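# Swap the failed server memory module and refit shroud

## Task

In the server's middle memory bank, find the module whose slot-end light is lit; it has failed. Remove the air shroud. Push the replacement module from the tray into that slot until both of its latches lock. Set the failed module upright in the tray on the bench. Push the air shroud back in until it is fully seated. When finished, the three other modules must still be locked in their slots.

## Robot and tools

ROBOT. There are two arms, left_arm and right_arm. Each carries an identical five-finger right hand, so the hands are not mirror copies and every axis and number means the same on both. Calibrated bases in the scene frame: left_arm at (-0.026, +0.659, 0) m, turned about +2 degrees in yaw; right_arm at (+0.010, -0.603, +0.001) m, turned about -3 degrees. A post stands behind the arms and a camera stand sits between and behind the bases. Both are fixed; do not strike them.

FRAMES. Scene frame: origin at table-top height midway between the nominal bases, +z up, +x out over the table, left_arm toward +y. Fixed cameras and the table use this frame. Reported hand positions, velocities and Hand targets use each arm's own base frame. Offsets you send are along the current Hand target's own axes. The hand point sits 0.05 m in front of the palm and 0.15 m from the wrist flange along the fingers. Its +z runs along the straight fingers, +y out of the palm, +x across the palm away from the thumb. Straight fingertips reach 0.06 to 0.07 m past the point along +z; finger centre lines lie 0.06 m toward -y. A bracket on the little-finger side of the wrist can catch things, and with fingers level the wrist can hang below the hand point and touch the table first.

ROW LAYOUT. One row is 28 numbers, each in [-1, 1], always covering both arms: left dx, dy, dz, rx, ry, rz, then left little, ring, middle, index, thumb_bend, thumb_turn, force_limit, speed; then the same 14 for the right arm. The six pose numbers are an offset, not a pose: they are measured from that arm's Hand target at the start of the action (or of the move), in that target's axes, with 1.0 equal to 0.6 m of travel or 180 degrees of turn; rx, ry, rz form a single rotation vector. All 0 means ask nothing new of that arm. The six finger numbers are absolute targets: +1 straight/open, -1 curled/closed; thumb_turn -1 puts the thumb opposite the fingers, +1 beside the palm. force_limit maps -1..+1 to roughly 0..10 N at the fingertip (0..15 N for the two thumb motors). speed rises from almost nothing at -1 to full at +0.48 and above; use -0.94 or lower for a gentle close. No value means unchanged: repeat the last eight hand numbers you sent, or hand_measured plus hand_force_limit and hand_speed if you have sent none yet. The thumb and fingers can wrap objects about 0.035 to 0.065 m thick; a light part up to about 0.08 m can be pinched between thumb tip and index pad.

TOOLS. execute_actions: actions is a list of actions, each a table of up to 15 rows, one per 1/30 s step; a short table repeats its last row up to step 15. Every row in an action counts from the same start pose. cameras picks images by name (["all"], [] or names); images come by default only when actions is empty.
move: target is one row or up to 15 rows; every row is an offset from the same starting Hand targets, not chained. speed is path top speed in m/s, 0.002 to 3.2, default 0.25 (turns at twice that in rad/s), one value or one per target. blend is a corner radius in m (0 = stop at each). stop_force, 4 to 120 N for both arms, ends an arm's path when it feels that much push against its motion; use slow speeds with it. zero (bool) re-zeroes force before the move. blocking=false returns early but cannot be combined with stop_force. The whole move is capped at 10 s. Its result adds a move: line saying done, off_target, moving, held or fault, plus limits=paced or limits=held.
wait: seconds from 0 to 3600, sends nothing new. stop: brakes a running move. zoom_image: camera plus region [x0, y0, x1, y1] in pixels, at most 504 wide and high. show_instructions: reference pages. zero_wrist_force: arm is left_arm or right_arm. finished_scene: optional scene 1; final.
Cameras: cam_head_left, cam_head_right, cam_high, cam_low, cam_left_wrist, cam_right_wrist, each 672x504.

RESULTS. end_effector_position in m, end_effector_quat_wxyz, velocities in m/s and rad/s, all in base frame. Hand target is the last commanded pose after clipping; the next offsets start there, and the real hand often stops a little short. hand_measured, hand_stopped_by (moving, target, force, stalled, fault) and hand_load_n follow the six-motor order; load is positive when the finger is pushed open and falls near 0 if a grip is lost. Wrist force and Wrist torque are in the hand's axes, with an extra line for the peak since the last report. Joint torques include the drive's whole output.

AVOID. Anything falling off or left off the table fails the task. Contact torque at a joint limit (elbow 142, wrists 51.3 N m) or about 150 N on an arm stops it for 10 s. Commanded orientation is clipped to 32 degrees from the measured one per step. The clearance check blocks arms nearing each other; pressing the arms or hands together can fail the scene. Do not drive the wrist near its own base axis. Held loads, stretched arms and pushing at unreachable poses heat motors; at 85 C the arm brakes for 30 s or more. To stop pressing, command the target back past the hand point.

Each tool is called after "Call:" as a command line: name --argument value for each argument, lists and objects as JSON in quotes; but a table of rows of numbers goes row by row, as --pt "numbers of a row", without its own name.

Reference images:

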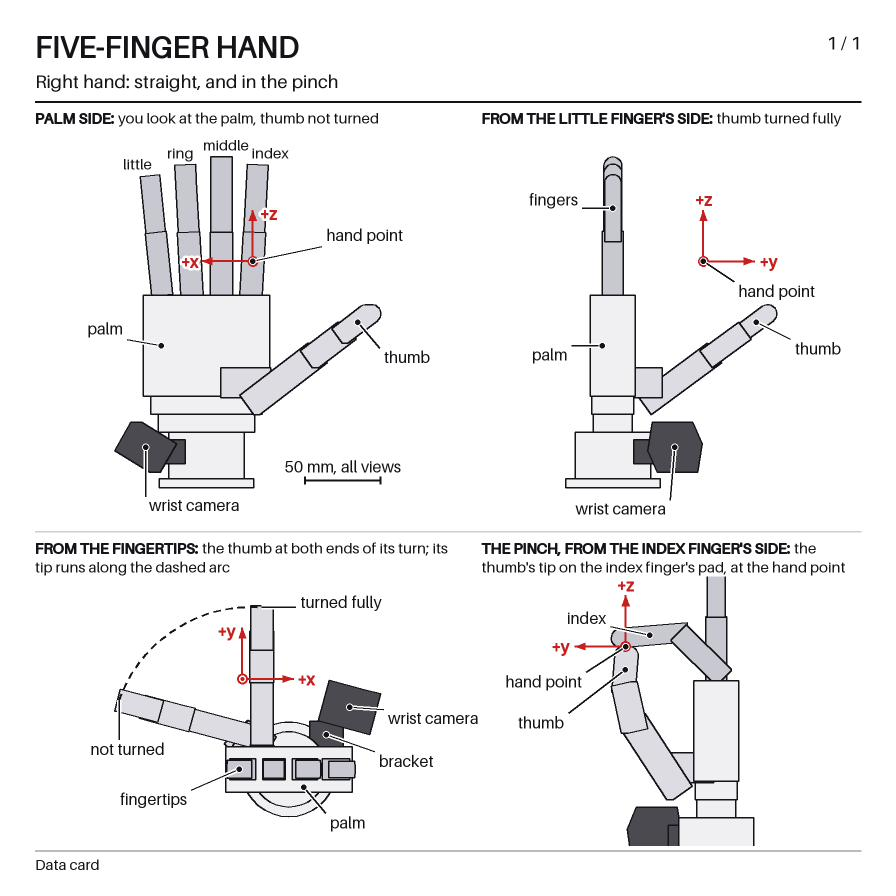

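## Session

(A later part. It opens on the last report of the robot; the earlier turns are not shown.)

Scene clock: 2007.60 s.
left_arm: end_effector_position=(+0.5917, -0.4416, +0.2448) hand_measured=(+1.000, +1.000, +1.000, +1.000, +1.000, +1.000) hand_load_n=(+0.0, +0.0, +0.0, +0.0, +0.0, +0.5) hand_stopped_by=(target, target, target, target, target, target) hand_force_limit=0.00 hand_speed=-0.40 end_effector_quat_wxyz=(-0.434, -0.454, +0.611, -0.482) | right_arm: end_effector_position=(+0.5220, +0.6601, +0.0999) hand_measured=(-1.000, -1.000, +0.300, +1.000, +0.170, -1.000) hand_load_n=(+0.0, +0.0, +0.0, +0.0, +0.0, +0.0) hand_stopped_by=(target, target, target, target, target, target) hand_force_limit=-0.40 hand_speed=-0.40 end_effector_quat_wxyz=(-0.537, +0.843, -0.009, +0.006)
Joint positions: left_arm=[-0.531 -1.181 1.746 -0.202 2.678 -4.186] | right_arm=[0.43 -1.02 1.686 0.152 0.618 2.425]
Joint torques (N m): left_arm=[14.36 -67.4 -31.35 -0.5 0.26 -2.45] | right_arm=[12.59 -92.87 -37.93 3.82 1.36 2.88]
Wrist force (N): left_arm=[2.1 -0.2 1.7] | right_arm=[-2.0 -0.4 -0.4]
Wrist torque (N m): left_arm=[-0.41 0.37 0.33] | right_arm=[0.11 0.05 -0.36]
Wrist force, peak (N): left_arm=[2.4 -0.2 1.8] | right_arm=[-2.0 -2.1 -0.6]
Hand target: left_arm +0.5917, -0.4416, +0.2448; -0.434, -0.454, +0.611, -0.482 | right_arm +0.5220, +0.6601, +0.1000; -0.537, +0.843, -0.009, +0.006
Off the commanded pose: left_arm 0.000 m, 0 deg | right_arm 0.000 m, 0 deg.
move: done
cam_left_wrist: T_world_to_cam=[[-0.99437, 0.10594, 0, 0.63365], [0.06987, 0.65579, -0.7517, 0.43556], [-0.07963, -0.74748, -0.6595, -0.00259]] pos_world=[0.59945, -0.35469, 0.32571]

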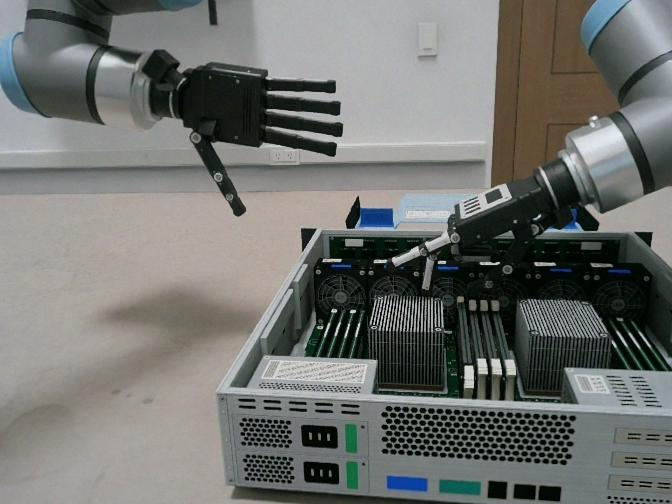

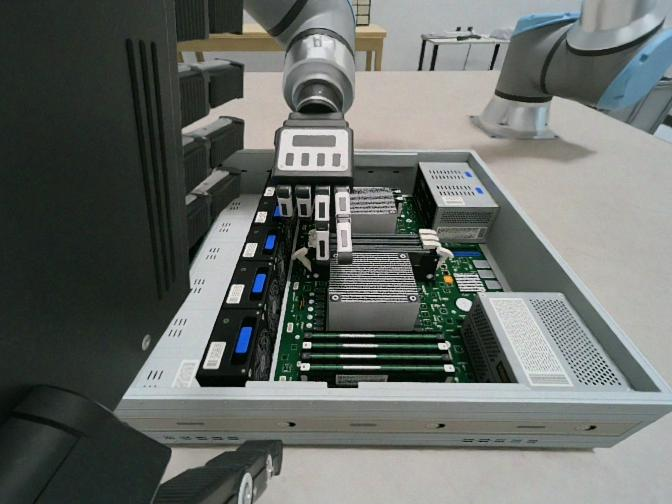

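Call:
move --target '[0,0,0,0,0,0,1,1,1,1,1,1,0,-0.4,0,0.0199,0.0047,0,0,0,-1,-1,0.3,1,0.17,-1,-0.4,-0.4]' --speed 0.05 --cameras '[]'

Call:
move --target '[0,0,0,0,0,0,1,1,1,1,1,1,0,-0.4,0,0.0257,0.012,0,0,0,-1,-1,0.3,1,0.17,-1,-0.4,-0.4]' --speed 0.005 --stop_force 4 --cameras '["cam_low","cam_left_wrist"]'

Call:
zoom_image --camera "cam_left_wrist" --region '[290, 170, 390, 270]'

Call:
zoom_image --camera "cam_low" --region '[410, 250, 510, 350]'

Scene clock: 2024.53 s.
left_arm: end_effector_position=(+0.5917, -0.4416, +0.2448) hand_measured=(+1.000, +1.000, +1.000, +1.000, +1.000, +1.000) hand_load_n=(+0.0, +0.0, +0.0, +0.0, +0.0, +0.0) hand_stopped_by=(target, target, target, target, target, target) hand_force_limit=0.00 hand_speed=-0.40 end_effector_quat_wxyz=(-0.434, -0.454, +0.611, -0.482) | right_arm: end_effector_position=(+0.5219, +0.6575, +0.0878) hand_measured=(-1.000, -1.000, +0.300, +1.000, +0.170, -1.000) hand_load_n=(+0.0, +0.0, +0.0, +0.0, +0.0, +0.0) hand_stopped_by=(target, target, target, target, target, target) hand_force_limit=-0.40 hand_speed=-0.40 end_effector_quat_wxyz=(-0.537, +0.843, -0.009, +0.006)
Joint positions: left_arm=[-0.531 -1.181 1.746 -0.202 2.678 -4.186] | right_arm=[0.426 -1.009 1.695 0.135 0.615 2.421]
Joint torques (N m): left_arm=[13.93 -63.2 -31.99 -1.07 0.21 -1.79] | right_arm=[-2.75 -90.28 -37.96 3.27 -2.58 0.06]
Wrist force (N): left_arm=[2.0 -0.1 1.6] | right_arm=[-2.1 0.2 -0.1]
Wrist torque (N m): left_arm=[-0.39 0.38 0.33] | right_arm=[0.19 0.05 -0.22]
Wrist force, peak (N): left_arm=[2.5 0.0 1.8] | right_arm=[-2.7 -0.1 -0.3]
Hand target: left_arm +0.5917, -0.4416, +0.2448; -0.434, -0.454, +0.611, -0.482 | right_arm +0.5220, +0.6576, +0.0880; -0.537, +0.843, -0.009, +0.006
Off the commanded pose: left_arm 0.000 m, 0 deg | right_arm 0.000 m, 0 deg.
move: done

Scene clock: 2028.63 s.
left_arm: end_effector_position=(+0.5917, -0.4416, +0.2448) hand_measured=(+1.000, +1.000, +1.000, +1.000, +1.000, +1.000) hand_load_n=(+0.0, +0.0, +0.0, +0.0, +0.0, +0.0) hand_stopped_by=(target, target, target, target, target, target) hand_force_limit=0.00 hand_speed=-0.40 end_effector_quat_wxyz=(-0.434, -0.454, +0.611, -0.482) | right_arm: end_effector_position=(+0.5220, +0.6576, +0.0742) hand_measured=(-1.000, -1.000, +0.300, +1.000, +0.170, -1.000) hand_load_n=(+0.0, +0.0, +0.0, +0.0, -2.5, +0.0) hand_stopped_by=(target, target, target, target, target, target) hand_force_limit=-0.40 hand_speed=-0.40 end_effector_quat_wxyz=(-0.537, +0.843, -0.009, +0.006)
Joint positions: left_arm=[-0.531 -1.181 1.746 -0.202 2.678 -4.186] | right_arm=[0.427 -0.994 1.701 0.115 0.615 2.421]
Joint torques (N m): left_arm=[16.09 -66.24 -31.46 -0.66 -0.11 -2.56] | right_arm=[6.28 -89.83 -37.01 3.49 -0.41 2.11]
Wrist force (N): left_arm=[2.1 -0.4 1.7] | right_arm=[-2.4 -3.5 -3.5]
Wrist torque (N m): left_arm=[-0.43 0.36 0.33] | right_arm=[0.06 0.07 -0.27]
Wrist force, peak (N): left_arm=[2.3 -0.1 1.9] | right_arm=[-3.2 -4.4 -5.0]
Hand target: left_arm +0.5917, -0.4416, +0.2448; -0.434, -0.454, +0.611, -0.482 | right_arm +0.5220, +0.6576, +0.0742; -0.537, +0.843, -0.009, +0.006 (not the last commanded pose)
Off the commanded pose: left_arm 0.000 m, 0 deg | right_arm 0.003 m, 0 deg.
move: contact (right_arm)
cam_left_wrist: T_world_to_cam=[[-0.99437, 0.10594, 0, 0.63365], [0.06987, 0.65579, -0.7517, 0.43556], [-0.07963, -0.74748, -0.6595, -0.00259]] pos_world=[0.59945, -0.35469, 0.32571]

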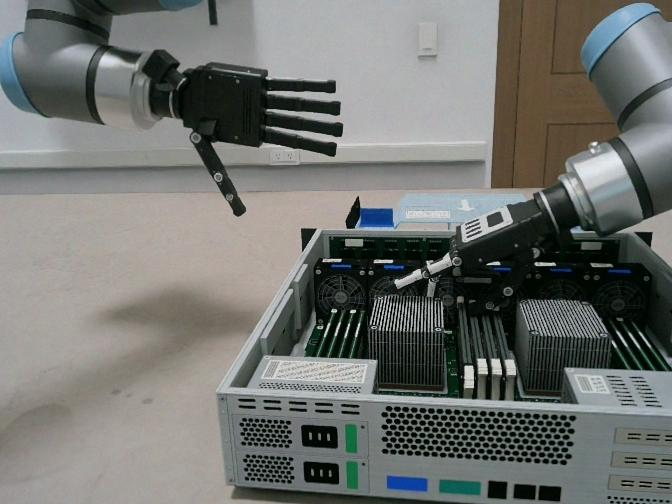

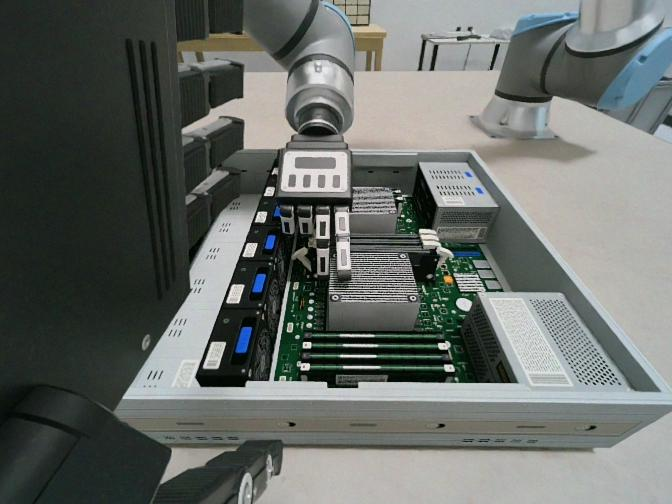

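Scaled by 5.040 from the camera's image (finer frame: 960x720).

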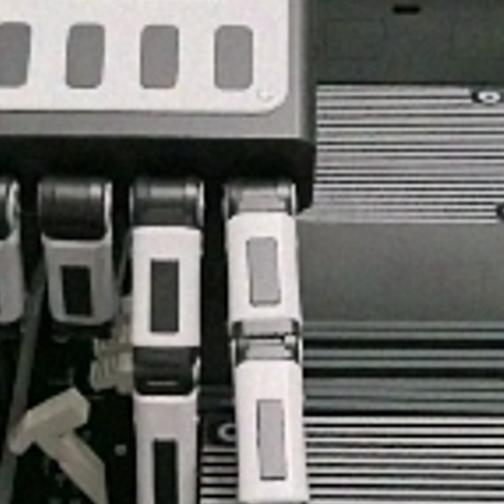

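Scaled by 5.040 from the camera's image (finer frame: 960x720).

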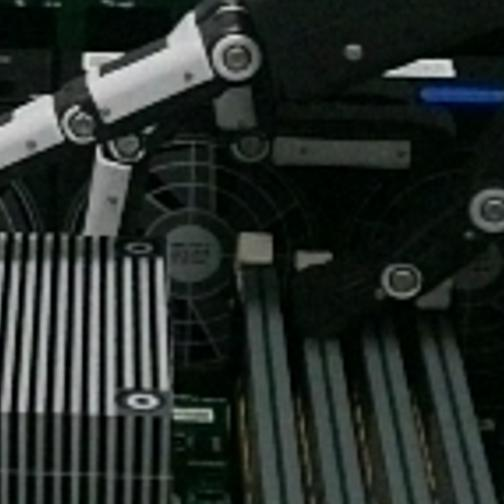

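Call:
move --target '[0,0,0,0,0,0,1,1,1,1,1,1,0,-0.4,0,-0.0015,-0.0007,0,0,0,-1,-1,0.3,1,0.17,-1,-0.4,-0.4]' --speed 0.02 --cameras '[]'

Call:
move --target '[0,0,0,0,0,0,1,1,1,1,1,1,0,-0.4,0,0,0,0,0,0,-1,-1,-0.5,1,0.17,-1,-0.6,-0.88]' --speed 0.02 --cameras '["cam_low","cam_left_wrist"]'

Call:
zoom_image --camera "cam_left_wrist" --region '[290, 190, 370, 290]'

Call:
zoom_image --camera "cam_low" --region '[410, 260, 510, 360]'

Scene clock: 2036.50 s.
left_arm: end_effector_position=(+0.5917, -0.4416, +0.2448) hand_measured=(+1.000, +1.000, +1.000, +1.000, +1.000, +1.000) hand_load_n=(+0.0, +0.0, +0.0, +0.0, +0.0, +0.0) hand_stopped_by=(target, target, target, target, target, target) hand_force_limit=0.00 hand_speed=-0.40 end_effector_quat_wxyz=(-0.434, -0.454, +0.611, -0.482) | right_arm: end_effector_position=(+0.5220, +0.6576, +0.0752) hand_measured=(-1.000, -1.000, +0.300, +1.000, +0.170, -1.000) hand_load_n=(+0.0, +0.0, +0.0, +0.0, +0.0, +0.0) hand_stopped_by=(target, target, target, target, target, target) hand_force_limit=-0.40 hand_speed=-0.40 end_effector_quat_wxyz=(-0.537, +0.843, -0.009, +0.006)
Joint positions: left_arm=[-0.531 -1.181 1.746 -0.202 2.678 -4.186] | right_arm=[0.427 -0.995 1.7 0.116 0.615 2.421]
Joint torques (N m): left_arm=[18.53 -64.64 -31.14 -1.07 -0.05 -1.98] | right_arm=[4.24 -73.06 -33.17 0.62 -0.25 1.27]
Wrist force (N): left_arm=[2.1 -0.2 2.0] | right_arm=[-2.1 -0.1 -0.5]
Wrist torque (N m): left_arm=[-0.43 0.36 0.33] | right_arm=[0.17 0.07 -0.23]
Wrist force, peak (N): left_arm=[2.3 0.0 2.0] | right_arm=[-2.9 -3.7 -3.6]
Hand target: left_arm +0.5917, -0.4416, +0.2448; -0.434, -0.454, +0.611, -0.482 | right_arm +0.5220, +0.6576, +0.0752; -0.537, +0.843, -0.009, +0.006
Off the commanded pose: left_arm 0.000 m, 0 deg | right_arm 0.000 m, 0 deg.
move: done

Scene clock: 2037.80 s.
left_arm: end_effector_position=(+0.5917, -0.4416, +0.2448) hand_measured=(+1.000, +1.000, +1.000, +1.000, +1.000, +1.000) hand_load_n=(+0.0, +0.0, +0.0, +0.0, +0.0, +0.0) hand_stopped_by=(target, target, target, target, target, target) hand_force_limit=0.00 hand_speed=-0.40 end_effector_quat_wxyz=(-0.434, -0.454, +0.611, -0.482) | right_arm: end_effector_position=(+0.5220, +0.6576, +0.0752) hand_measured=(-1.000, -1.000, -0.044, +1.000, +0.170, -1.000) hand_load_n=(+0.0, +0.0, +3.0, +0.0, +0.0, +0.0) hand_stopped_by=(target, target, force, target, target, target) hand_force_limit=-0.60 hand_speed=-0.88 end_effector_quat_wxyz=(-0.537, +0.843, -0.009, +0.006)
Joint positions: left_arm=[-0.531 -1.181 1.746 -0.202 2.678 -4.186] | right_arm=[0.427 -0.995 1.7 0.116 0.615 2.421]
Joint torques (N m): left_arm=[14.75 -65.15 -31 -0.68 -0.62 -2.42] | right_arm=[2.56 -61.69 -23.54 -0.16 -0.68 0.82]
Wrist force (N): left_arm=[1.9 -0.2 1.8] | right_arm=[-1.9 -0.6 1.7]
Wrist torque (N m): left_arm=[-0.41 0.38 0.32] | right_arm=[0.15 -0.01 -0.24]
Wrist force, peak (N): left_arm=[2.1 -0.5 1.9] | right_arm=[-2.4 -0.5 1.6]
Hand target: left_arm +0.5917, -0.4416, +0.2448; -0.434, -0.454, +0.611, -0.482 | right_arm +0.5220, +0.6576, +0.0752; -0.537, +0.843, -0.009, +0.006
Off the commanded pose: left_arm 0.000 m, 0 deg | right_arm 0.000 m, 0 deg.
move: done
cam_left_wrist: T_world_to_cam=[[-0.99437, 0.10594, 0, 0.63365], [0.06987, 0.65579, -0.7517, 0.43556], [-0.07963, -0.74748, -0.6595, -0.00259]] pos_world=[0.59945, -0.35469, 0.32571]

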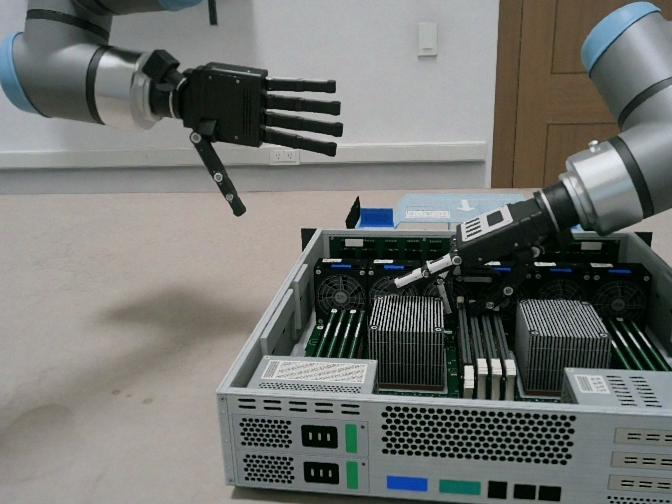

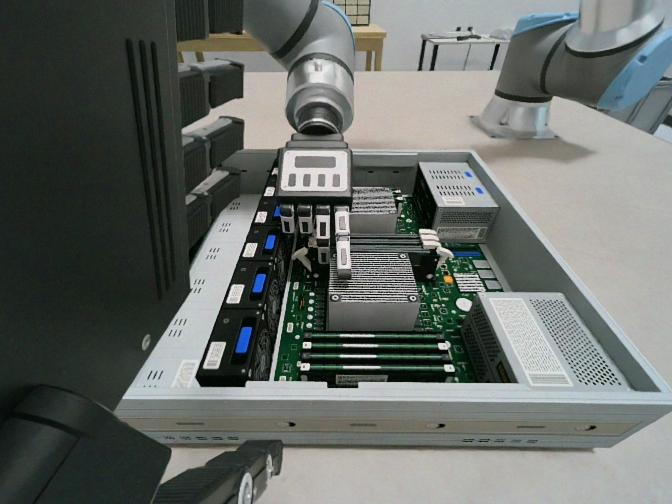

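Scaled by 5.040 from the camera's image (finer frame: 960x720).

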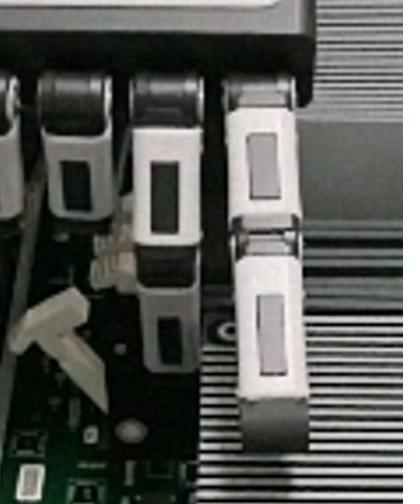

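Scaled by 5.040 from the camera's image (finer frame: 960x720).

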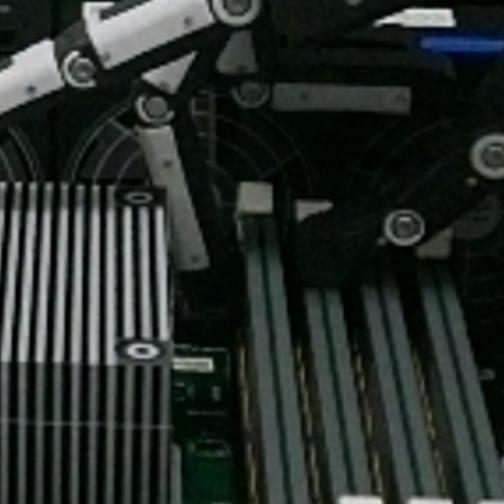

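Call:
move --pt "0 0 0 0 0 0 1 1 1 1 1 1 0 -0.4 0 0 0 0 0 0 -1 -1 0.15 1 0.17 -1 -0.4 -0.6" --pt "0 0 0 0 0 0 1 1 1 1 1 1 0 -0.4 0 0.001 0.0005 0 0 0 -1 -1 0.15 1 0.17 -1 -0.4 -0.6" --speed 0.02 --cameras '[]'

Call:
move --target '[0,0,0,0,0,0,1,1,1,1,1,1,0,-0.4,0,-0.0056,0.0121,0,0,0,-1,-1,0.15,1,0.17,-1,-0.4,-0.6]' --speed 0.004 --stop_force 4 --cameras '["cam_low"]'

Call:
zoom_image --camera "cam_low" --region '[410, 260, 510, 360]'

Scene clock: 2052.63 s.
left_arm: end_effector_position=(+0.5917, -0.4416, +0.2448) hand_measured=(+1.000, +1.000, +1.000, +1.000, +1.000, +1.000) hand_load_n=(+0.0, +0.0, +0.0, +0.0, +0.0, +0.0) hand_stopped_by=(target, target, target, target, target, target) hand_force_limit=0.00 hand_speed=-0.40 end_effector_quat_wxyz=(-0.434, -0.454, +0.611, -0.482) | right_arm: end_effector_position=(+0.5220, +0.6576, +0.0744) hand_measured=(-1.000, -1.000, +0.150, +1.000, +0.170, -1.000) hand_load_n=(+0.0, +0.0, +0.0, +0.0, -1.0, +0.0) hand_stopped_by=(target, target, target, target, target, target) hand_force_limit=-0.40 hand_speed=-0.60 end_effector_quat_wxyz=(-0.537, +0.843, -0.009, +0.006)
Joint positions: left_arm=[-0.531 -1.181 1.746 -0.202 2.678 -4.186] | right_arm=[0.427 -0.994 1.701 0.115 0.615 2.421]
Joint torques (N m): left_arm=[13.58 -64.9 -31.21 -0.64 -0.12 -2.27] | right_arm=[5.17 -69.17 -24.37 0.5 -0.27 1.13]
Wrist force (N): left_arm=[2.0 -0.4 1.6] | right_arm=[-2.3 -1.2 -1.0]
Wrist torque (N m): left_arm=[-0.43 0.37 0.33] | right_arm=[0.13 0.07 -0.26]
Wrist force, peak (N): left_arm=[2.4 -0.1 1.8] | right_arm=[-2.0 -1.0 2.2]
Hand target: left_arm +0.5917, -0.4416, +0.2448; -0.434, -0.454, +0.611, -0.482 | right_arm +0.5220, +0.6576, +0.0745; -0.537, +0.843, -0.009, +0.006
Off the commanded pose: left_arm 0.000 m, 0 deg | right_arm 0.000 m, 0 deg.
move: done

Scene clock: 2054.17 s.
left_arm: end_effector_position=(+0.5917, -0.4416, +0.2448) hand_measured=(+1.000, +1.000, +1.000, +1.000, +1.000, +1.000) hand_load_n=(+0.0, +0.0, +0.0, +0.0, +0.0, +0.0) hand_stopped_by=(target, target, target, target, target, target) hand_force_limit=0.00 hand_speed=-0.40 end_effector_quat_wxyz=(-0.434, -0.454, +0.611, -0.482) | right_arm: end_effector_position=(+0.5220, +0.6596, +0.0745) hand_measured=(-1.000, -1.000, +0.150, +1.000, +0.170, -1.000) hand_load_n=(+0.0, +0.0, +0.0, +0.0, -1.5, -1.0) hand_stopped_by=(target, target, target, target, target, target) hand_force_limit=-0.40 hand_speed=-0.60 end_effector_quat_wxyz=(-0.537, +0.843, -0.009, +0.006)
Joint positions: left_arm=[-0.531 -1.181 1.746 -0.202 2.678 -4.186] | right_arm=[0.429 -0.993 1.698 0.114 0.617 2.424]
Joint torques (N m): left_arm=[14.94 -64.13 -30.78 -0.83 0.06 -2.65] | right_arm=[-14.19 -86.44 -21.73 2.3 -1.4 -1.44]
Wrist force (N): left_arm=[2.0 -0.1 1.6] | right_arm=[-2.2 -3.5 -6.5]
Wrist torque (N m): left_arm=[-0.39 0.38 0.33] | right_arm=[0.05 0.18 -0.42]
Wrist force, peak (N): left_arm=[2.3 -0.1 1.8] | right_arm=[-2.6 -3.8 -7.0]
Hand target: left_arm +0.5917, -0.4416, +0.2448; -0.434, -0.454, +0.611, -0.482 | right_arm +0.5220, +0.6595, +0.0745; -0.537, +0.843, -0.009, +0.006 (not the last commanded pose)
Off the commanded pose: left_arm 0.000 m, 0 deg | right_arm 0.006 m, 0 deg.
move: contact (right_arm)

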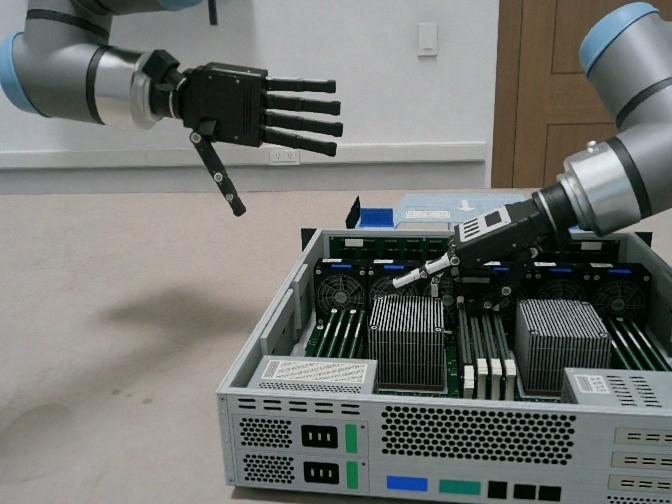

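Scaled by 5.040 from the camera's image (finer frame: 960x720).

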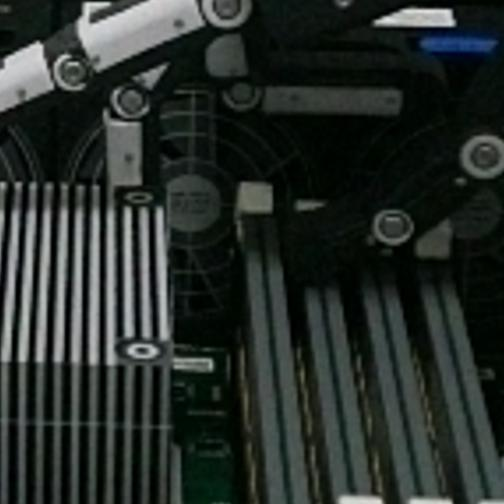

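Call:
move --target '[0,0,0,0,0,0,1,1,1,1,1,1,0,-0.4,0,0,0,0,0,0,-1,-1,-0.55,1,0.17,-1,-0.2,-0.88]' --speed 0.02 --cameras '["cam_low"]'

Call:
zoom_image --camera "cam_low" --region '[410, 260, 510, 360]'

Scene clock: 2062.07 s.
left_arm: end_effector_position=(+0.5917, -0.4416, +0.2448) hand_measured=(+1.000, +1.000, +1.000, +1.000, +1.000, +1.000) hand_load_n=(+0.0, +0.0, +0.0, +0.0, +0.0, +0.0) hand_stopped_by=(target, target, target, target, target, target) hand_force_limit=0.00 hand_speed=-0.40 end_effector_quat_wxyz=(-0.434, -0.454, +0.611, -0.482) | right_arm: end_effector_position=(+0.5220, +0.6595, +0.0745) hand_measured=(-1.000, -1.000, -0.082, +1.000, +0.170, -1.000) hand_load_n=(+0.0, +0.0, +8.0, +0.0, -1.5, -1.0) hand_stopped_by=(target, target, force, target, target, target) hand_force_limit=-0.20 hand_speed=-0.88 end_effector_quat_wxyz=(-0.537, +0.843, -0.009, +0.006)
Joint positions: left_arm=[-0.531 -1.181 1.746 -0.202 2.678 -4.186] | right_arm=[0.429 -0.993 1.698 0.114 0.617 2.424]
Joint torques (N m): left_arm=[16.54 -64.05 -31.5 -0.72 0.2 -1.94] | right_arm=[-15.86 -87.84 -21.8 2.35 -1.64 -2.36]
Wrist force (N): left_arm=[2.1 -0.2 1.7] | right_arm=[-1.9 -4.2 -1.1]
Wrist torque (N m): left_arm=[-0.41 0.36 0.33] | right_arm=[0.11 0.02 -0.42]
Wrist force, peak (N): left_arm=[2.3 -0.1 1.9] | right_arm=[-1.9 -3.7 -7.3]
Hand target: left_arm +0.5917, -0.4416, +0.2448; -0.434, -0.454, +0.611, -0.482 | right_arm +0.5220, +0.6595, +0.0745; -0.537, +0.843, -0.009, +0.006
Off the commanded pose: left_arm 0.000 m, 0 deg | right_arm 0.000 m, 0 deg.
move: done

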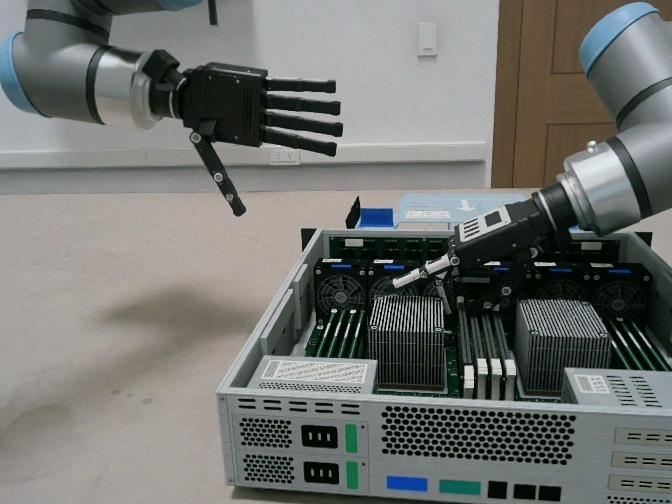

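Scaled by 5.040 from the camera's image (finer frame: 960x720).

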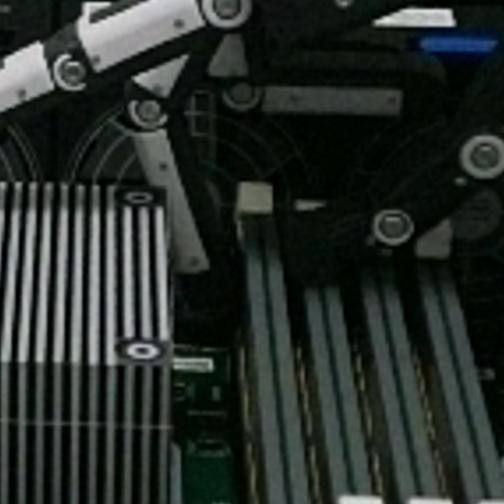

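Call:
move --target '[0,0,0,0,0,0,1,1,1,1,1,1,0,-0.4,0,0,0,0,0,0,-1,-1,-0.6,1,-0.05,-1,0.2,-0.92]' --speed 0.02 --cameras '[]'

Call:
move --target '[0,0,0,0,0,0,1,1,1,1,1,1,0,-0.4,0,-0.0121,-0.0056,0,0,0,-1,-1,-0.6,1,-0.05,-1,0.2,-0.92]' --speed 0.01 --cameras '["cam_low","cam_left_wrist"]'

Call:
zoom_image --camera "cam_low" --region '[410, 260, 510, 360]'

Call:
zoom_image --camera "cam_left_wrist" --region '[290, 190, 450, 290]'

Scene clock: 2079.13 s.
left_arm: end_effector_position=(+0.5917, -0.4416, +0.2448) hand_measured=(+1.000, +1.000, +1.000, +1.000, +1.000, +1.000) hand_load_n=(+0.0, +0.0, +0.0, +0.0, +0.0, +0.0) hand_stopped_by=(target, target, target, target, target, target) hand_force_limit=0.00 hand_speed=-0.40 end_effector_quat_wxyz=(-0.434, -0.454, +0.611, -0.482) | right_arm: end_effector_position=(+0.5220, +0.6595, +0.0745) hand_measured=(-1.000, -1.000, -0.082, +1.000, +0.076, -1.000) hand_load_n=(+0.0, +0.0, +8.0, +0.0, +9.0, +0.0) hand_stopped_by=(target, target, force, target, force, target) hand_force_limit=0.20 hand_speed=-0.92 end_effector_quat_wxyz=(-0.537, +0.843, -0.009, +0.006)
Joint positions: left_arm=[-0.531 -1.181 1.746 -0.202 2.678 -4.186] | right_arm=[0.429 -0.993 1.698 0.114 0.617 2.424]
Joint torques (N m): left_arm=[16.49 -64.07 -29.75 -0.96 -0.07 -2.41] | right_arm=[-16.76 -87.5 -24.18 2.08 -1.54 -2.09]
Wrist force (N): left_arm=[2.0 -0.1 1.8] | right_arm=[-0.6 2.1 0.9]
Wrist torque (N m): left_arm=[-0.39 0.38 0.33] | right_arm=[0.12 -0.07 -0.35]
Wrist force, peak (N): left_arm=[2.2 -0.3 1.8] | right_arm=[-2.2 -4.6 -2.2]
Hand target: left_arm +0.5917, -0.4416, +0.2448; -0.434, -0.454, +0.611, -0.482 | right_arm +0.5220, +0.6595, +0.0745; -0.537, +0.843, -0.009, +0.006
Off the commanded pose: left_arm 0.000 m, 0 deg | right_arm 0.000 m, 0 deg.
move: done

Scene clock: 2080.17 s.
left_arm: end_effector_position=(+0.5917, -0.4416, +0.2448) hand_measured=(+1.000, +1.000, +1.000, +1.000, +1.000, +1.000) hand_load_n=(+0.0, +0.0, +0.0, +0.0, +0.0, +0.5) hand_stopped_by=(target, target, target, target, target, target) hand_force_limit=0.00 hand_speed=-0.40 end_effector_quat_wxyz=(-0.434, -0.454, +0.611, -0.482) | right_arm: end_effector_position=(+0.5221, +0.6596, +0.0826) hand_measured=(-1.000, -1.000, -0.082, +1.000, +0.076, -1.000) hand_load_n=(+0.0, +0.0, +6.5, -0.5, +5.5, +1.0) hand_stopped_by=(target, target, force, target, force, target) hand_force_limit=0.20 hand_speed=-0.92 end_effector_quat_wxyz=(-0.537, +0.843, -0.009, +0.006)
Joint positions: left_arm=[-0.531 -1.181 1.746 -0.202 2.678 -4.186] | right_arm=[0.429 -1.002 1.695 0.126 0.617 2.424]
Joint torques (N m): left_arm=[19.59 -65.73 -29.97 -0.77 -0.15 -2.41] | right_arm=[-3.07 -79.45 -36.48 1.66 0.48 1.66]
Wrist force (N): left_arm=[2.0 -0.1 1.7] | right_arm=[-3.1 0.8 -0.1]
Wrist torque (N m): left_arm=[-0.39 0.38 0.33] | right_arm=[0.28 0.03 -0.38]
Wrist force, peak (N): left_arm=[2.2 -0.2 2.0] | right_arm=[-2.9 2.1 1.8]
Hand target: left_arm +0.5917, -0.4416, +0.2448; -0.434, -0.454, +0.611, -0.482 | right_arm +0.5220, +0.6596, +0.0825; -0.537, +0.843, -0.009, +0.006
Off the commanded pose: left_arm 0.000 m, 0 deg | right_arm 0.000 m, 0 deg.
move: done
cam_left_wrist: T_world_to_cam=[[-0.99437, 0.10594, 0, 0.63365], [0.06987, 0.65579, -0.7517, 0.43556], [-0.07963, -0.74748, -0.6595, -0.00259]] pos_world=[0.59945, -0.35469, 0.32571]

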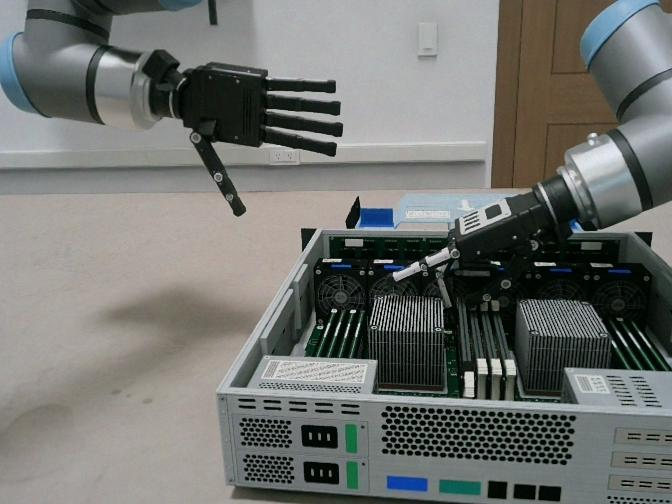

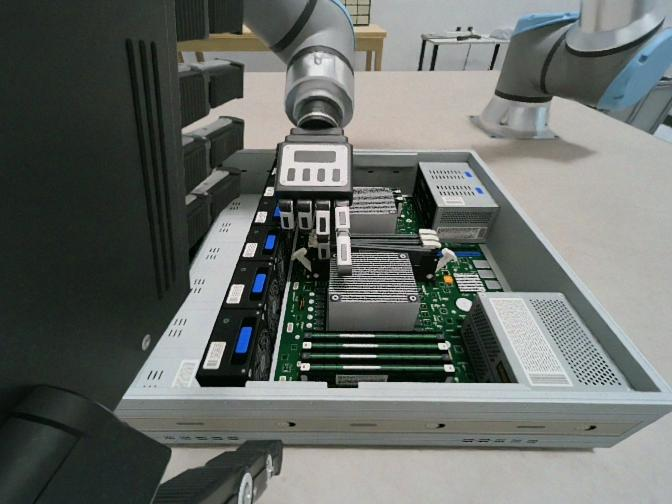

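Scaled by 5.040 from the camera's image (finer frame: 960x720).

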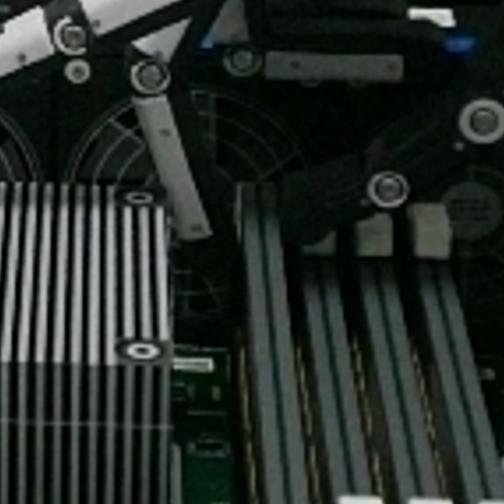

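Scaled by 3.150 from the camera's image (finer frame: 960x720).

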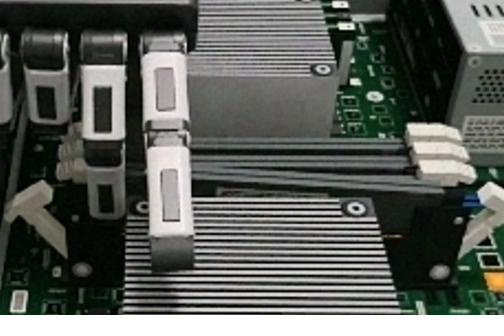

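Call:
move --target '[0,0,0,0,0,0,1,1,1,1,1,1,0,-0.4,-0.0075,-0.0181,-0.0085,0,0,0,-1,-1,-0.6,1,-0.05,-1,0.2,-0.92]' --speed 0.01 --cameras '["cam_low","cam_left_wrist"]'

Call:
zoom_image --camera "cam_low" --region '[410, 240, 530, 400]'

Call:
zoom_image --camera "cam_left_wrist" --region '[290, 190, 450, 290]'

Scene clock: 2092.83 s.
left_arm: end_effector_position=(+0.5917, -0.4416, +0.2448) hand_measured=(+1.000, +1.000, +1.000, +1.000, +1.000, +1.000) hand_load_n=(+0.0, +0.0, +0.0, +0.5, +0.0, +0.5) hand_stopped_by=(target, target, target, target, target, target) hand_force_limit=0.00 hand_speed=-0.40 end_effector_quat_wxyz=(-0.434, -0.454, +0.611, -0.482) | right_arm: end_effector_position=(+0.5175, +0.6596, +0.0946) hand_measured=(-1.000, -1.000, -0.082, +1.000, +0.076, -1.000) hand_load_n=(+0.0, +0.0, +2.5, +0.0, +3.0, +0.5) hand_stopped_by=(target, target, force, target, force, target) hand_force_limit=0.20 hand_speed=-0.92 end_effector_quat_wxyz=(-0.537, +0.843, -0.009, +0.006)
Joint positions: left_arm=[-0.531 -1.181 1.746 -0.202 2.678 -4.186] | right_arm=[0.432 -1.02 1.698 0.138 0.619 2.428]
Joint torques (N m): left_arm=[15.8 -65.78 -31.42 -0.69 0.1 -2.44] | right_arm=[12.27 -73.52 -24.53 2.34 1.45 3.18]
Wrist force (N): left_arm=[1.9 -0.1 1.7] | right_arm=[-1.5 -0.1 -0.1]
Wrist torque (N m): left_arm=[-0.40 0.39 0.32] | right_arm=[0.12 0.05 -0.39]
Wrist force, peak (N): left_arm=[2.2 0.0 2.0] | right_arm=[-3.6 0.3 0.6]
Hand target: left_arm +0.5917, -0.4416, +0.2448; -0.434, -0.454, +0.611, -0.482 | right_arm +0.5175, +0.6596, +0.0945; -0.537, +0.843, -0.009, +0.006
Off the commanded pose: left_arm 0.000 m, 0 deg | right_arm 0.000 m, 0 deg.
move: done
cam_left_wrist: T_world_to_cam=[[-0.99437, 0.10594, 0, 0.63365], [0.06987, 0.65579, -0.7517, 0.43556], [-0.07963, -0.74748, -0.6595, -0.00259]] pos_world=[0.59945, -0.35469, 0.32571]

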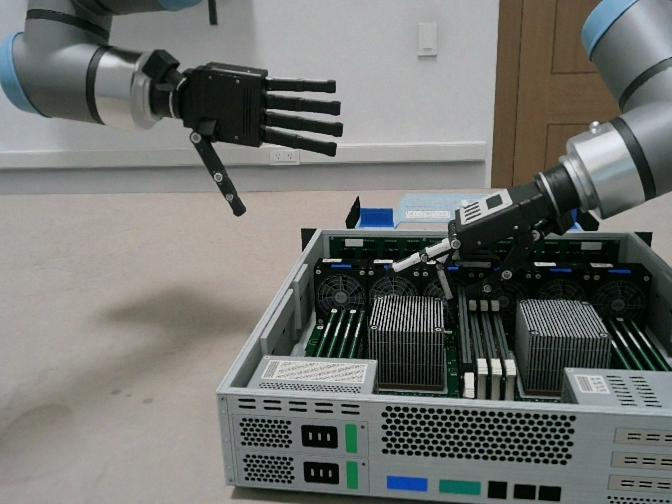

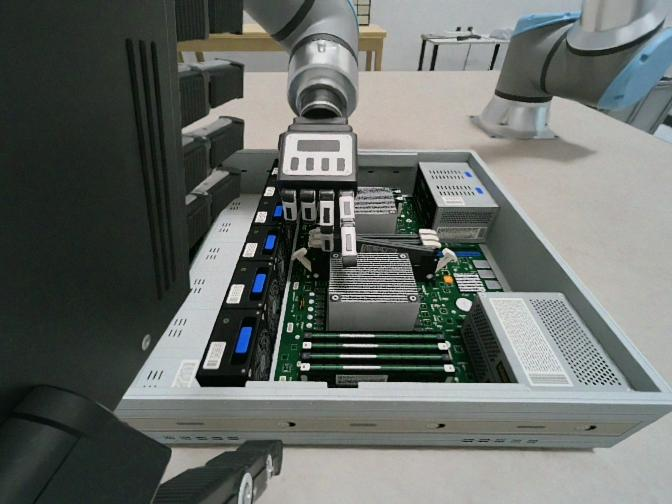

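Scaled by 3.150 from the camera's image (finer frame: 960x720).

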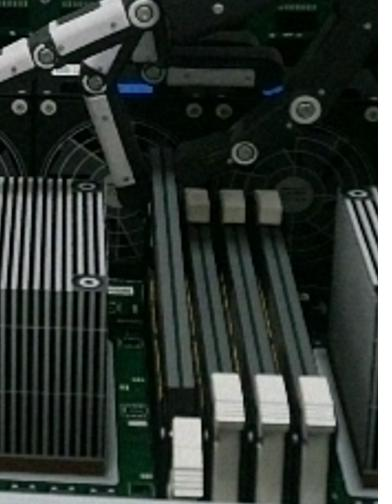

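Scaled by 3.150 from the camera's image (finer frame: 960x720).

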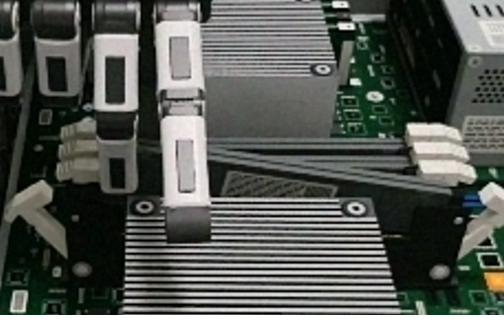

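Call:
move --target '[0,0,0,0,0,0,1,1,1,1,1,1,0,-0.4,0,0,0,0,0,0,-1,-1,-0.65,1,-0.1,-1,0.0,-0.94]' --speed 0.02 --cameras '["cam_low"]'

Call:
zoom_image --camera "cam_low" --region '[430, 260, 510, 340]'

Scene clock: 2113.60 s.
left_arm: end_effector_position=(+0.5917, -0.4416, +0.2448) hand_measured=(+1.000, +1.000, +1.000, +1.000, +1.000, +1.000) hand_load_n=(+0.0, +0.0, +0.0, +0.0, +0.0, +0.0) hand_stopped_by=(target, target, target, target, target, target) hand_force_limit=0.00 hand_speed=-0.40 end_effector_quat_wxyz=(-0.434, -0.454, +0.611, -0.482) | right_arm: end_effector_position=(+0.5175, +0.6596, +0.0945) hand_measured=(-1.000, -1.000, -0.092, +1.000, +0.056, -1.000) hand_load_n=(+0.0, +0.0, +6.5, +0.0, +7.5, +0.5) hand_stopped_by=(target, target, force, target, force, target) hand_force_limit=0.00 hand_speed=-0.94 end_effector_quat_wxyz=(-0.537, +0.843, -0.009, +0.006)
Joint positions: left_arm=[-0.531 -1.181 1.746 -0.202 2.678 -4.186] | right_arm=[0.432 -1.02 1.698 0.138 0.619 2.428]
Joint torques (N m): left_arm=[14.76 -62.71 -30.8 -0.34 -0.26 -2.36] | right_arm=[-4.01 -60.64 -38.58 0.82 -1.56 -0.9]
Wrist force (N): left_arm=[1.7 -0.1 1.7] | right_arm=[-1.7 0.1 -0.1]
Wrist torque (N m): left_arm=[-0.40 0.42 0.31] | right_arm=[0.17 0.05 -0.41]
Wrist force, peak (N): left_arm=[2.2 -0.1 1.9] | right_arm=[-2.1 -0.5 -0.5]
Hand target: left_arm +0.5917, -0.4416, +0.2448; -0.434, -0.454, +0.611, -0.482 | right_arm +0.5175, +0.6596, +0.0945; -0.537, +0.843, -0.009, +0.006
Off the commanded pose: left_arm 0.000 m, 0 deg | right_arm 0.000 m, 0 deg.
move: done

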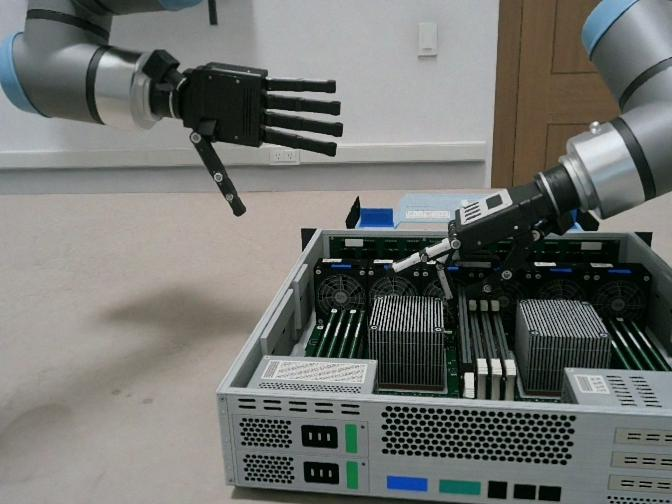

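Scaled by 6.300 from the camera's image (finer frame: 960x720).

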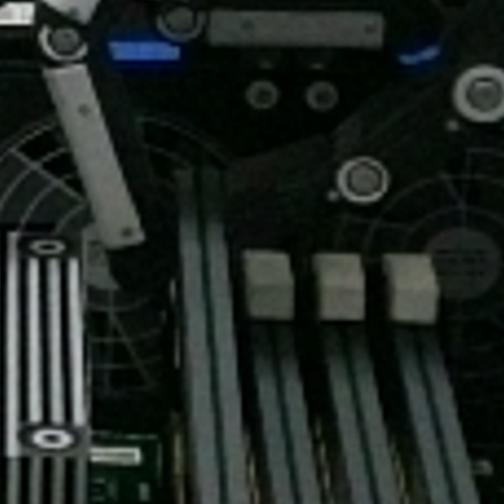

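Call:
move --target '[0,0,0,0,0,0,1,1,1,1,1,1,0,-0.4,-0.0067,-0.0211,-0.0099,0,0,0,-1,-1,-0.65,1,-0.1,-1,0.0,-0.94]' --speed 0.01 --cameras '["cam_low","cam_left_wrist"]'

Call:
zoom_image --camera "cam_low" --region '[410, 240, 530, 400]'

Call:
zoom_image --camera "cam_left_wrist" --region '[290, 190, 450, 290]'

Scene clock: 2121.53 s.
left_arm: end_effector_position=(+0.5917, -0.4416, +0.2448) hand_measured=(+1.000, +1.000, +1.000, +1.000, +1.000, +1.000) hand_load_n=(+0.0, +0.0, +0.0, +0.0, +0.0, +0.0) hand_stopped_by=(target, target, target, target, target, target) hand_force_limit=0.00 hand_speed=-0.40 end_effector_quat_wxyz=(-0.434, -0.454, +0.611, -0.482) | right_arm: end_effector_position=(+0.5135, +0.6597, +0.1086) hand_measured=(-1.000, -1.000, -0.092, +1.000, +0.056, -1.000) hand_load_n=(+0.0, +0.0, +7.5, +0.0, +5.5, +2.5) hand_stopped_by=(target, target, force, target, force, target) hand_force_limit=0.00 hand_speed=-0.94 end_effector_quat_wxyz=(-0.537, +0.843, -0.009, +0.006)
Joint positions: left_arm=[-0.531 -1.181 1.746 -0.202 2.678 -4.186] | right_arm=[0.435 -1.039 1.698 0.153 0.621 2.431]
Joint torques (N m): left_arm=[16.94 -64.94 -31.15 -0.6 0.03 -1.8] | right_arm=[11.48 -73.78 -25.32 2.62 1.73 3.38]
Wrist force (N): left_arm=[2.0 -0.3 1.8] | right_arm=[-2.4 0.2 0.3]
Wrist torque (N m): left_arm=[-0.43 0.38 0.32] | right_arm=[0.15 0.07 -0.41]
Wrist force, peak (N): left_arm=[2.3 -0.1 2.0] | right_arm=[-2.6 0.3 -0.2]
Hand target: left_arm +0.5917, -0.4416, +0.2448; -0.434, -0.454, +0.611, -0.482 | right_arm +0.5135, +0.6597, +0.1085; -0.537, +0.843, -0.009, +0.006
Off the commanded pose: left_arm 0.000 m, 0 deg | right_arm 0.000 m, 0 deg.
move: done
cam_left_wrist: T_world_to_cam=[[-0.99437, 0.10594, 0, 0.63365], [0.06987, 0.65579, -0.7517, 0.43556], [-0.07963, -0.74748, -0.6595, -0.00259]] pos_world=[0.59945, -0.35469, 0.32571]

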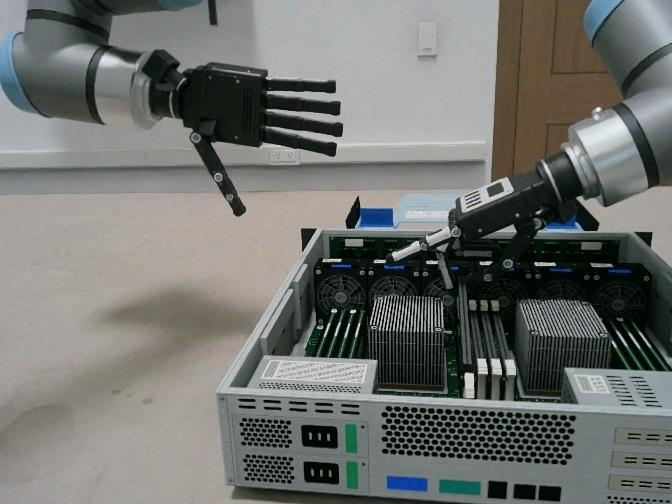

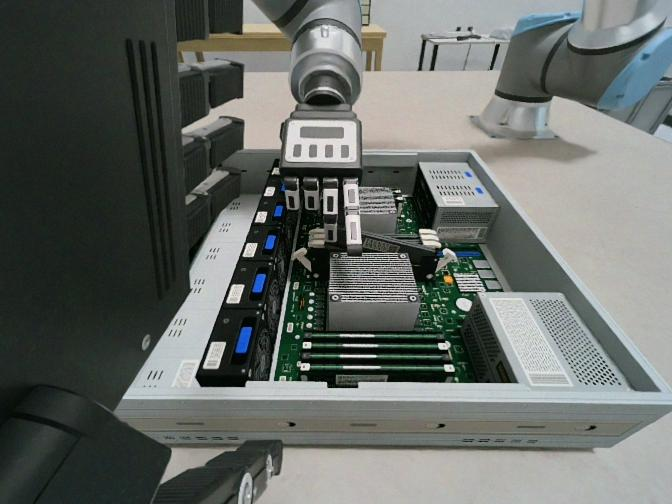

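Scaled by 3.150 from the camera's image (finer frame: 960x720).

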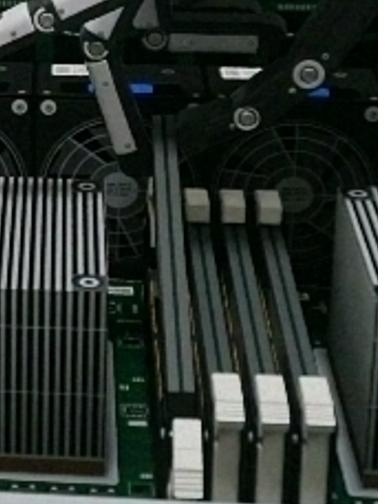

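Scaled by 3.150 from the camera's image (finer frame: 960x720).

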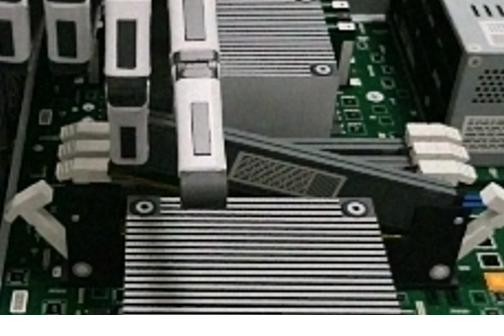

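Call:
move --target '[0,0,0,0,0,0,1,1,1,1,1,1,0,-0.4,0,0,0,0,0,0,-1,-1,-0.65,-0.5,-0.1,-1,-0.3,-0.85]' --speed 0.02 --cameras '["cam_low","cam_left_wrist","cam_right_wrist"]'

Call:
zoom_image --camera "cam_low" --region '[410, 240, 530, 400]'

Call:
zoom_image --camera "cam_left_wrist" --region '[290, 190, 450, 290]'

Scene clock: 2141.10 s.
left_arm: end_effector_position=(+0.5917, -0.4416, +0.2448) hand_measured=(+1.000, +1.000, +1.000, +1.000, +1.000, +1.000) hand_load_n=(+0.0, +0.0, +0.0, +0.0, +0.0, +0.0) hand_stopped_by=(target, target, target, target, target, target) hand_force_limit=0.00 hand_speed=-0.40 end_effector_quat_wxyz=(-0.434, -0.454, +0.611, -0.482) | right_arm: end_effector_position=(+0.5135, +0.6597, +0.1085) hand_measured=(-1.000, -1.000, -0.092, -0.110, +0.056, -1.000) hand_load_n=(+0.0, +0.0, +6.5, +4.5, +6.0, +2.0) hand_stopped_by=(target, target, force, force, force, target) hand_force_limit=-0.30 hand_speed=-0.85 end_effector_quat_wxyz=(-0.537, +0.843, -0.009, +0.006)
Joint positions: left_arm=[-0.531 -1.181 1.746 -0.202 2.678 -4.186] | right_arm=[0.435 -1.038 1.698 0.153 0.621 2.431]
Joint torques (N m): left_arm=[16.87 -65.68 -31.45 -1.33 -0.29 -1.7] | right_arm=[-2.88 -56.77 -28.85 0.3 -1.49 -0.76]
Wrist force (N): left_arm=[2.1 -0.2 1.6] | right_arm=[-1.8 0.1 0.6]
Wrist torque (N m): left_arm=[-0.40 0.36 0.33] | right_arm=[0.18 0.04 -0.36]
Wrist force, peak (N): left_arm=[2.0 0.0 2.1] | right_arm=[-2.6 0.0 0.6]
Hand target: left_arm +0.5917, -0.4416, +0.2448; -0.434, -0.454, +0.611, -0.482 | right_arm +0.5135, +0.6597, +0.1085; -0.537, +0.843, -0.009, +0.006
Off the commanded pose: left_arm 0.000 m, 0 deg | right_arm 0.000 m, 0 deg.
move: done
cam_left_wrist: T_world_to_cam=[[-0.99437, 0.10594, 0, 0.63365], [0.06987, 0.65579, -0.7517, 0.43556], [-0.07963, -0.74748, -0.6595, -0.00259]] pos_world=[0.59945, -0.35469, 0.32571]
cam_right_wrist: T_world_to_cam=[[0.27405, -0.39436, -0.87714, 0.21783], [-0.84771, -0.5298, -0.02666, 0.79498], [-0.45419, 0.75087, -0.47949, -0.09528]] pos_world=[0.57094, 0.57862, 0.16658]

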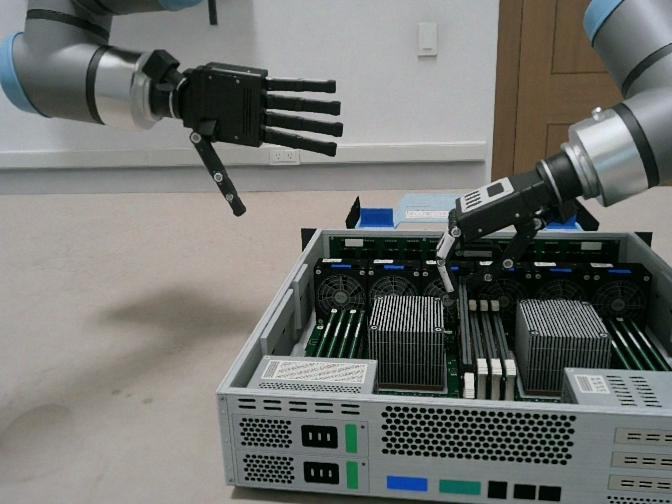

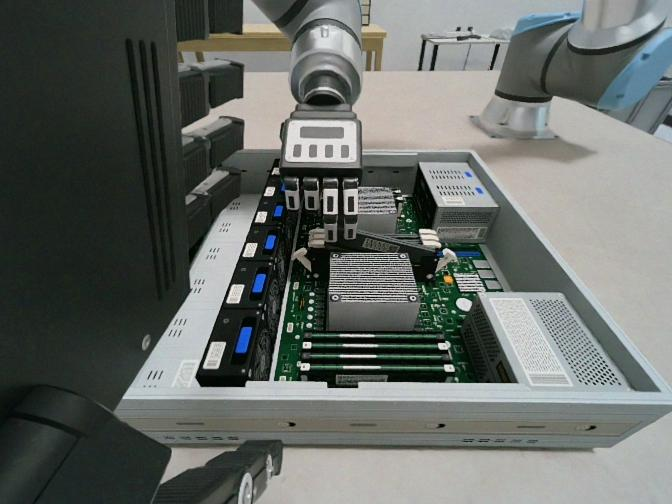

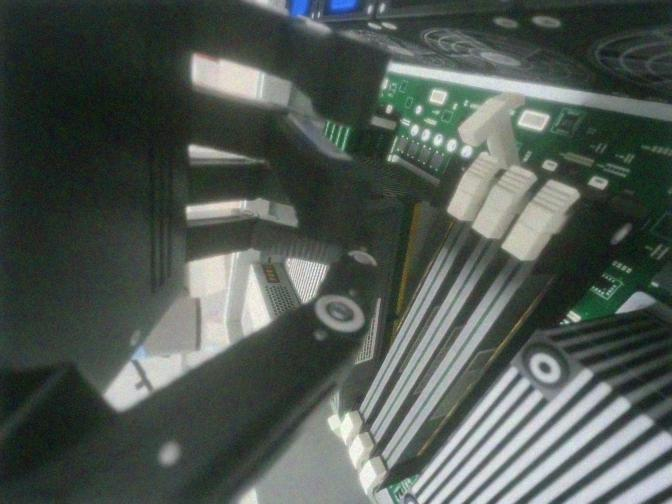

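Scaled by 3.150 from the camera's image (finer frame: 960x720).

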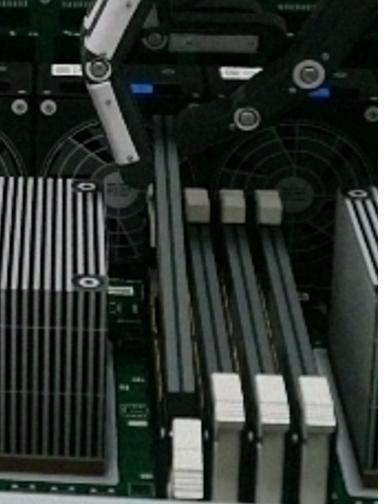

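Scaled by 3.150 from the camera's image (finer frame: 960x720).

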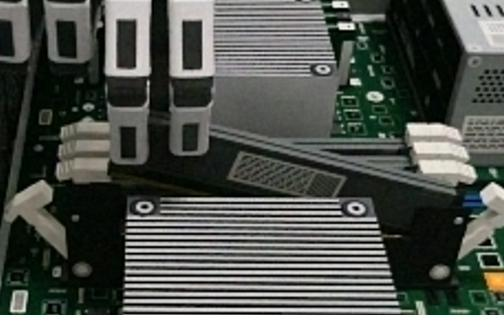

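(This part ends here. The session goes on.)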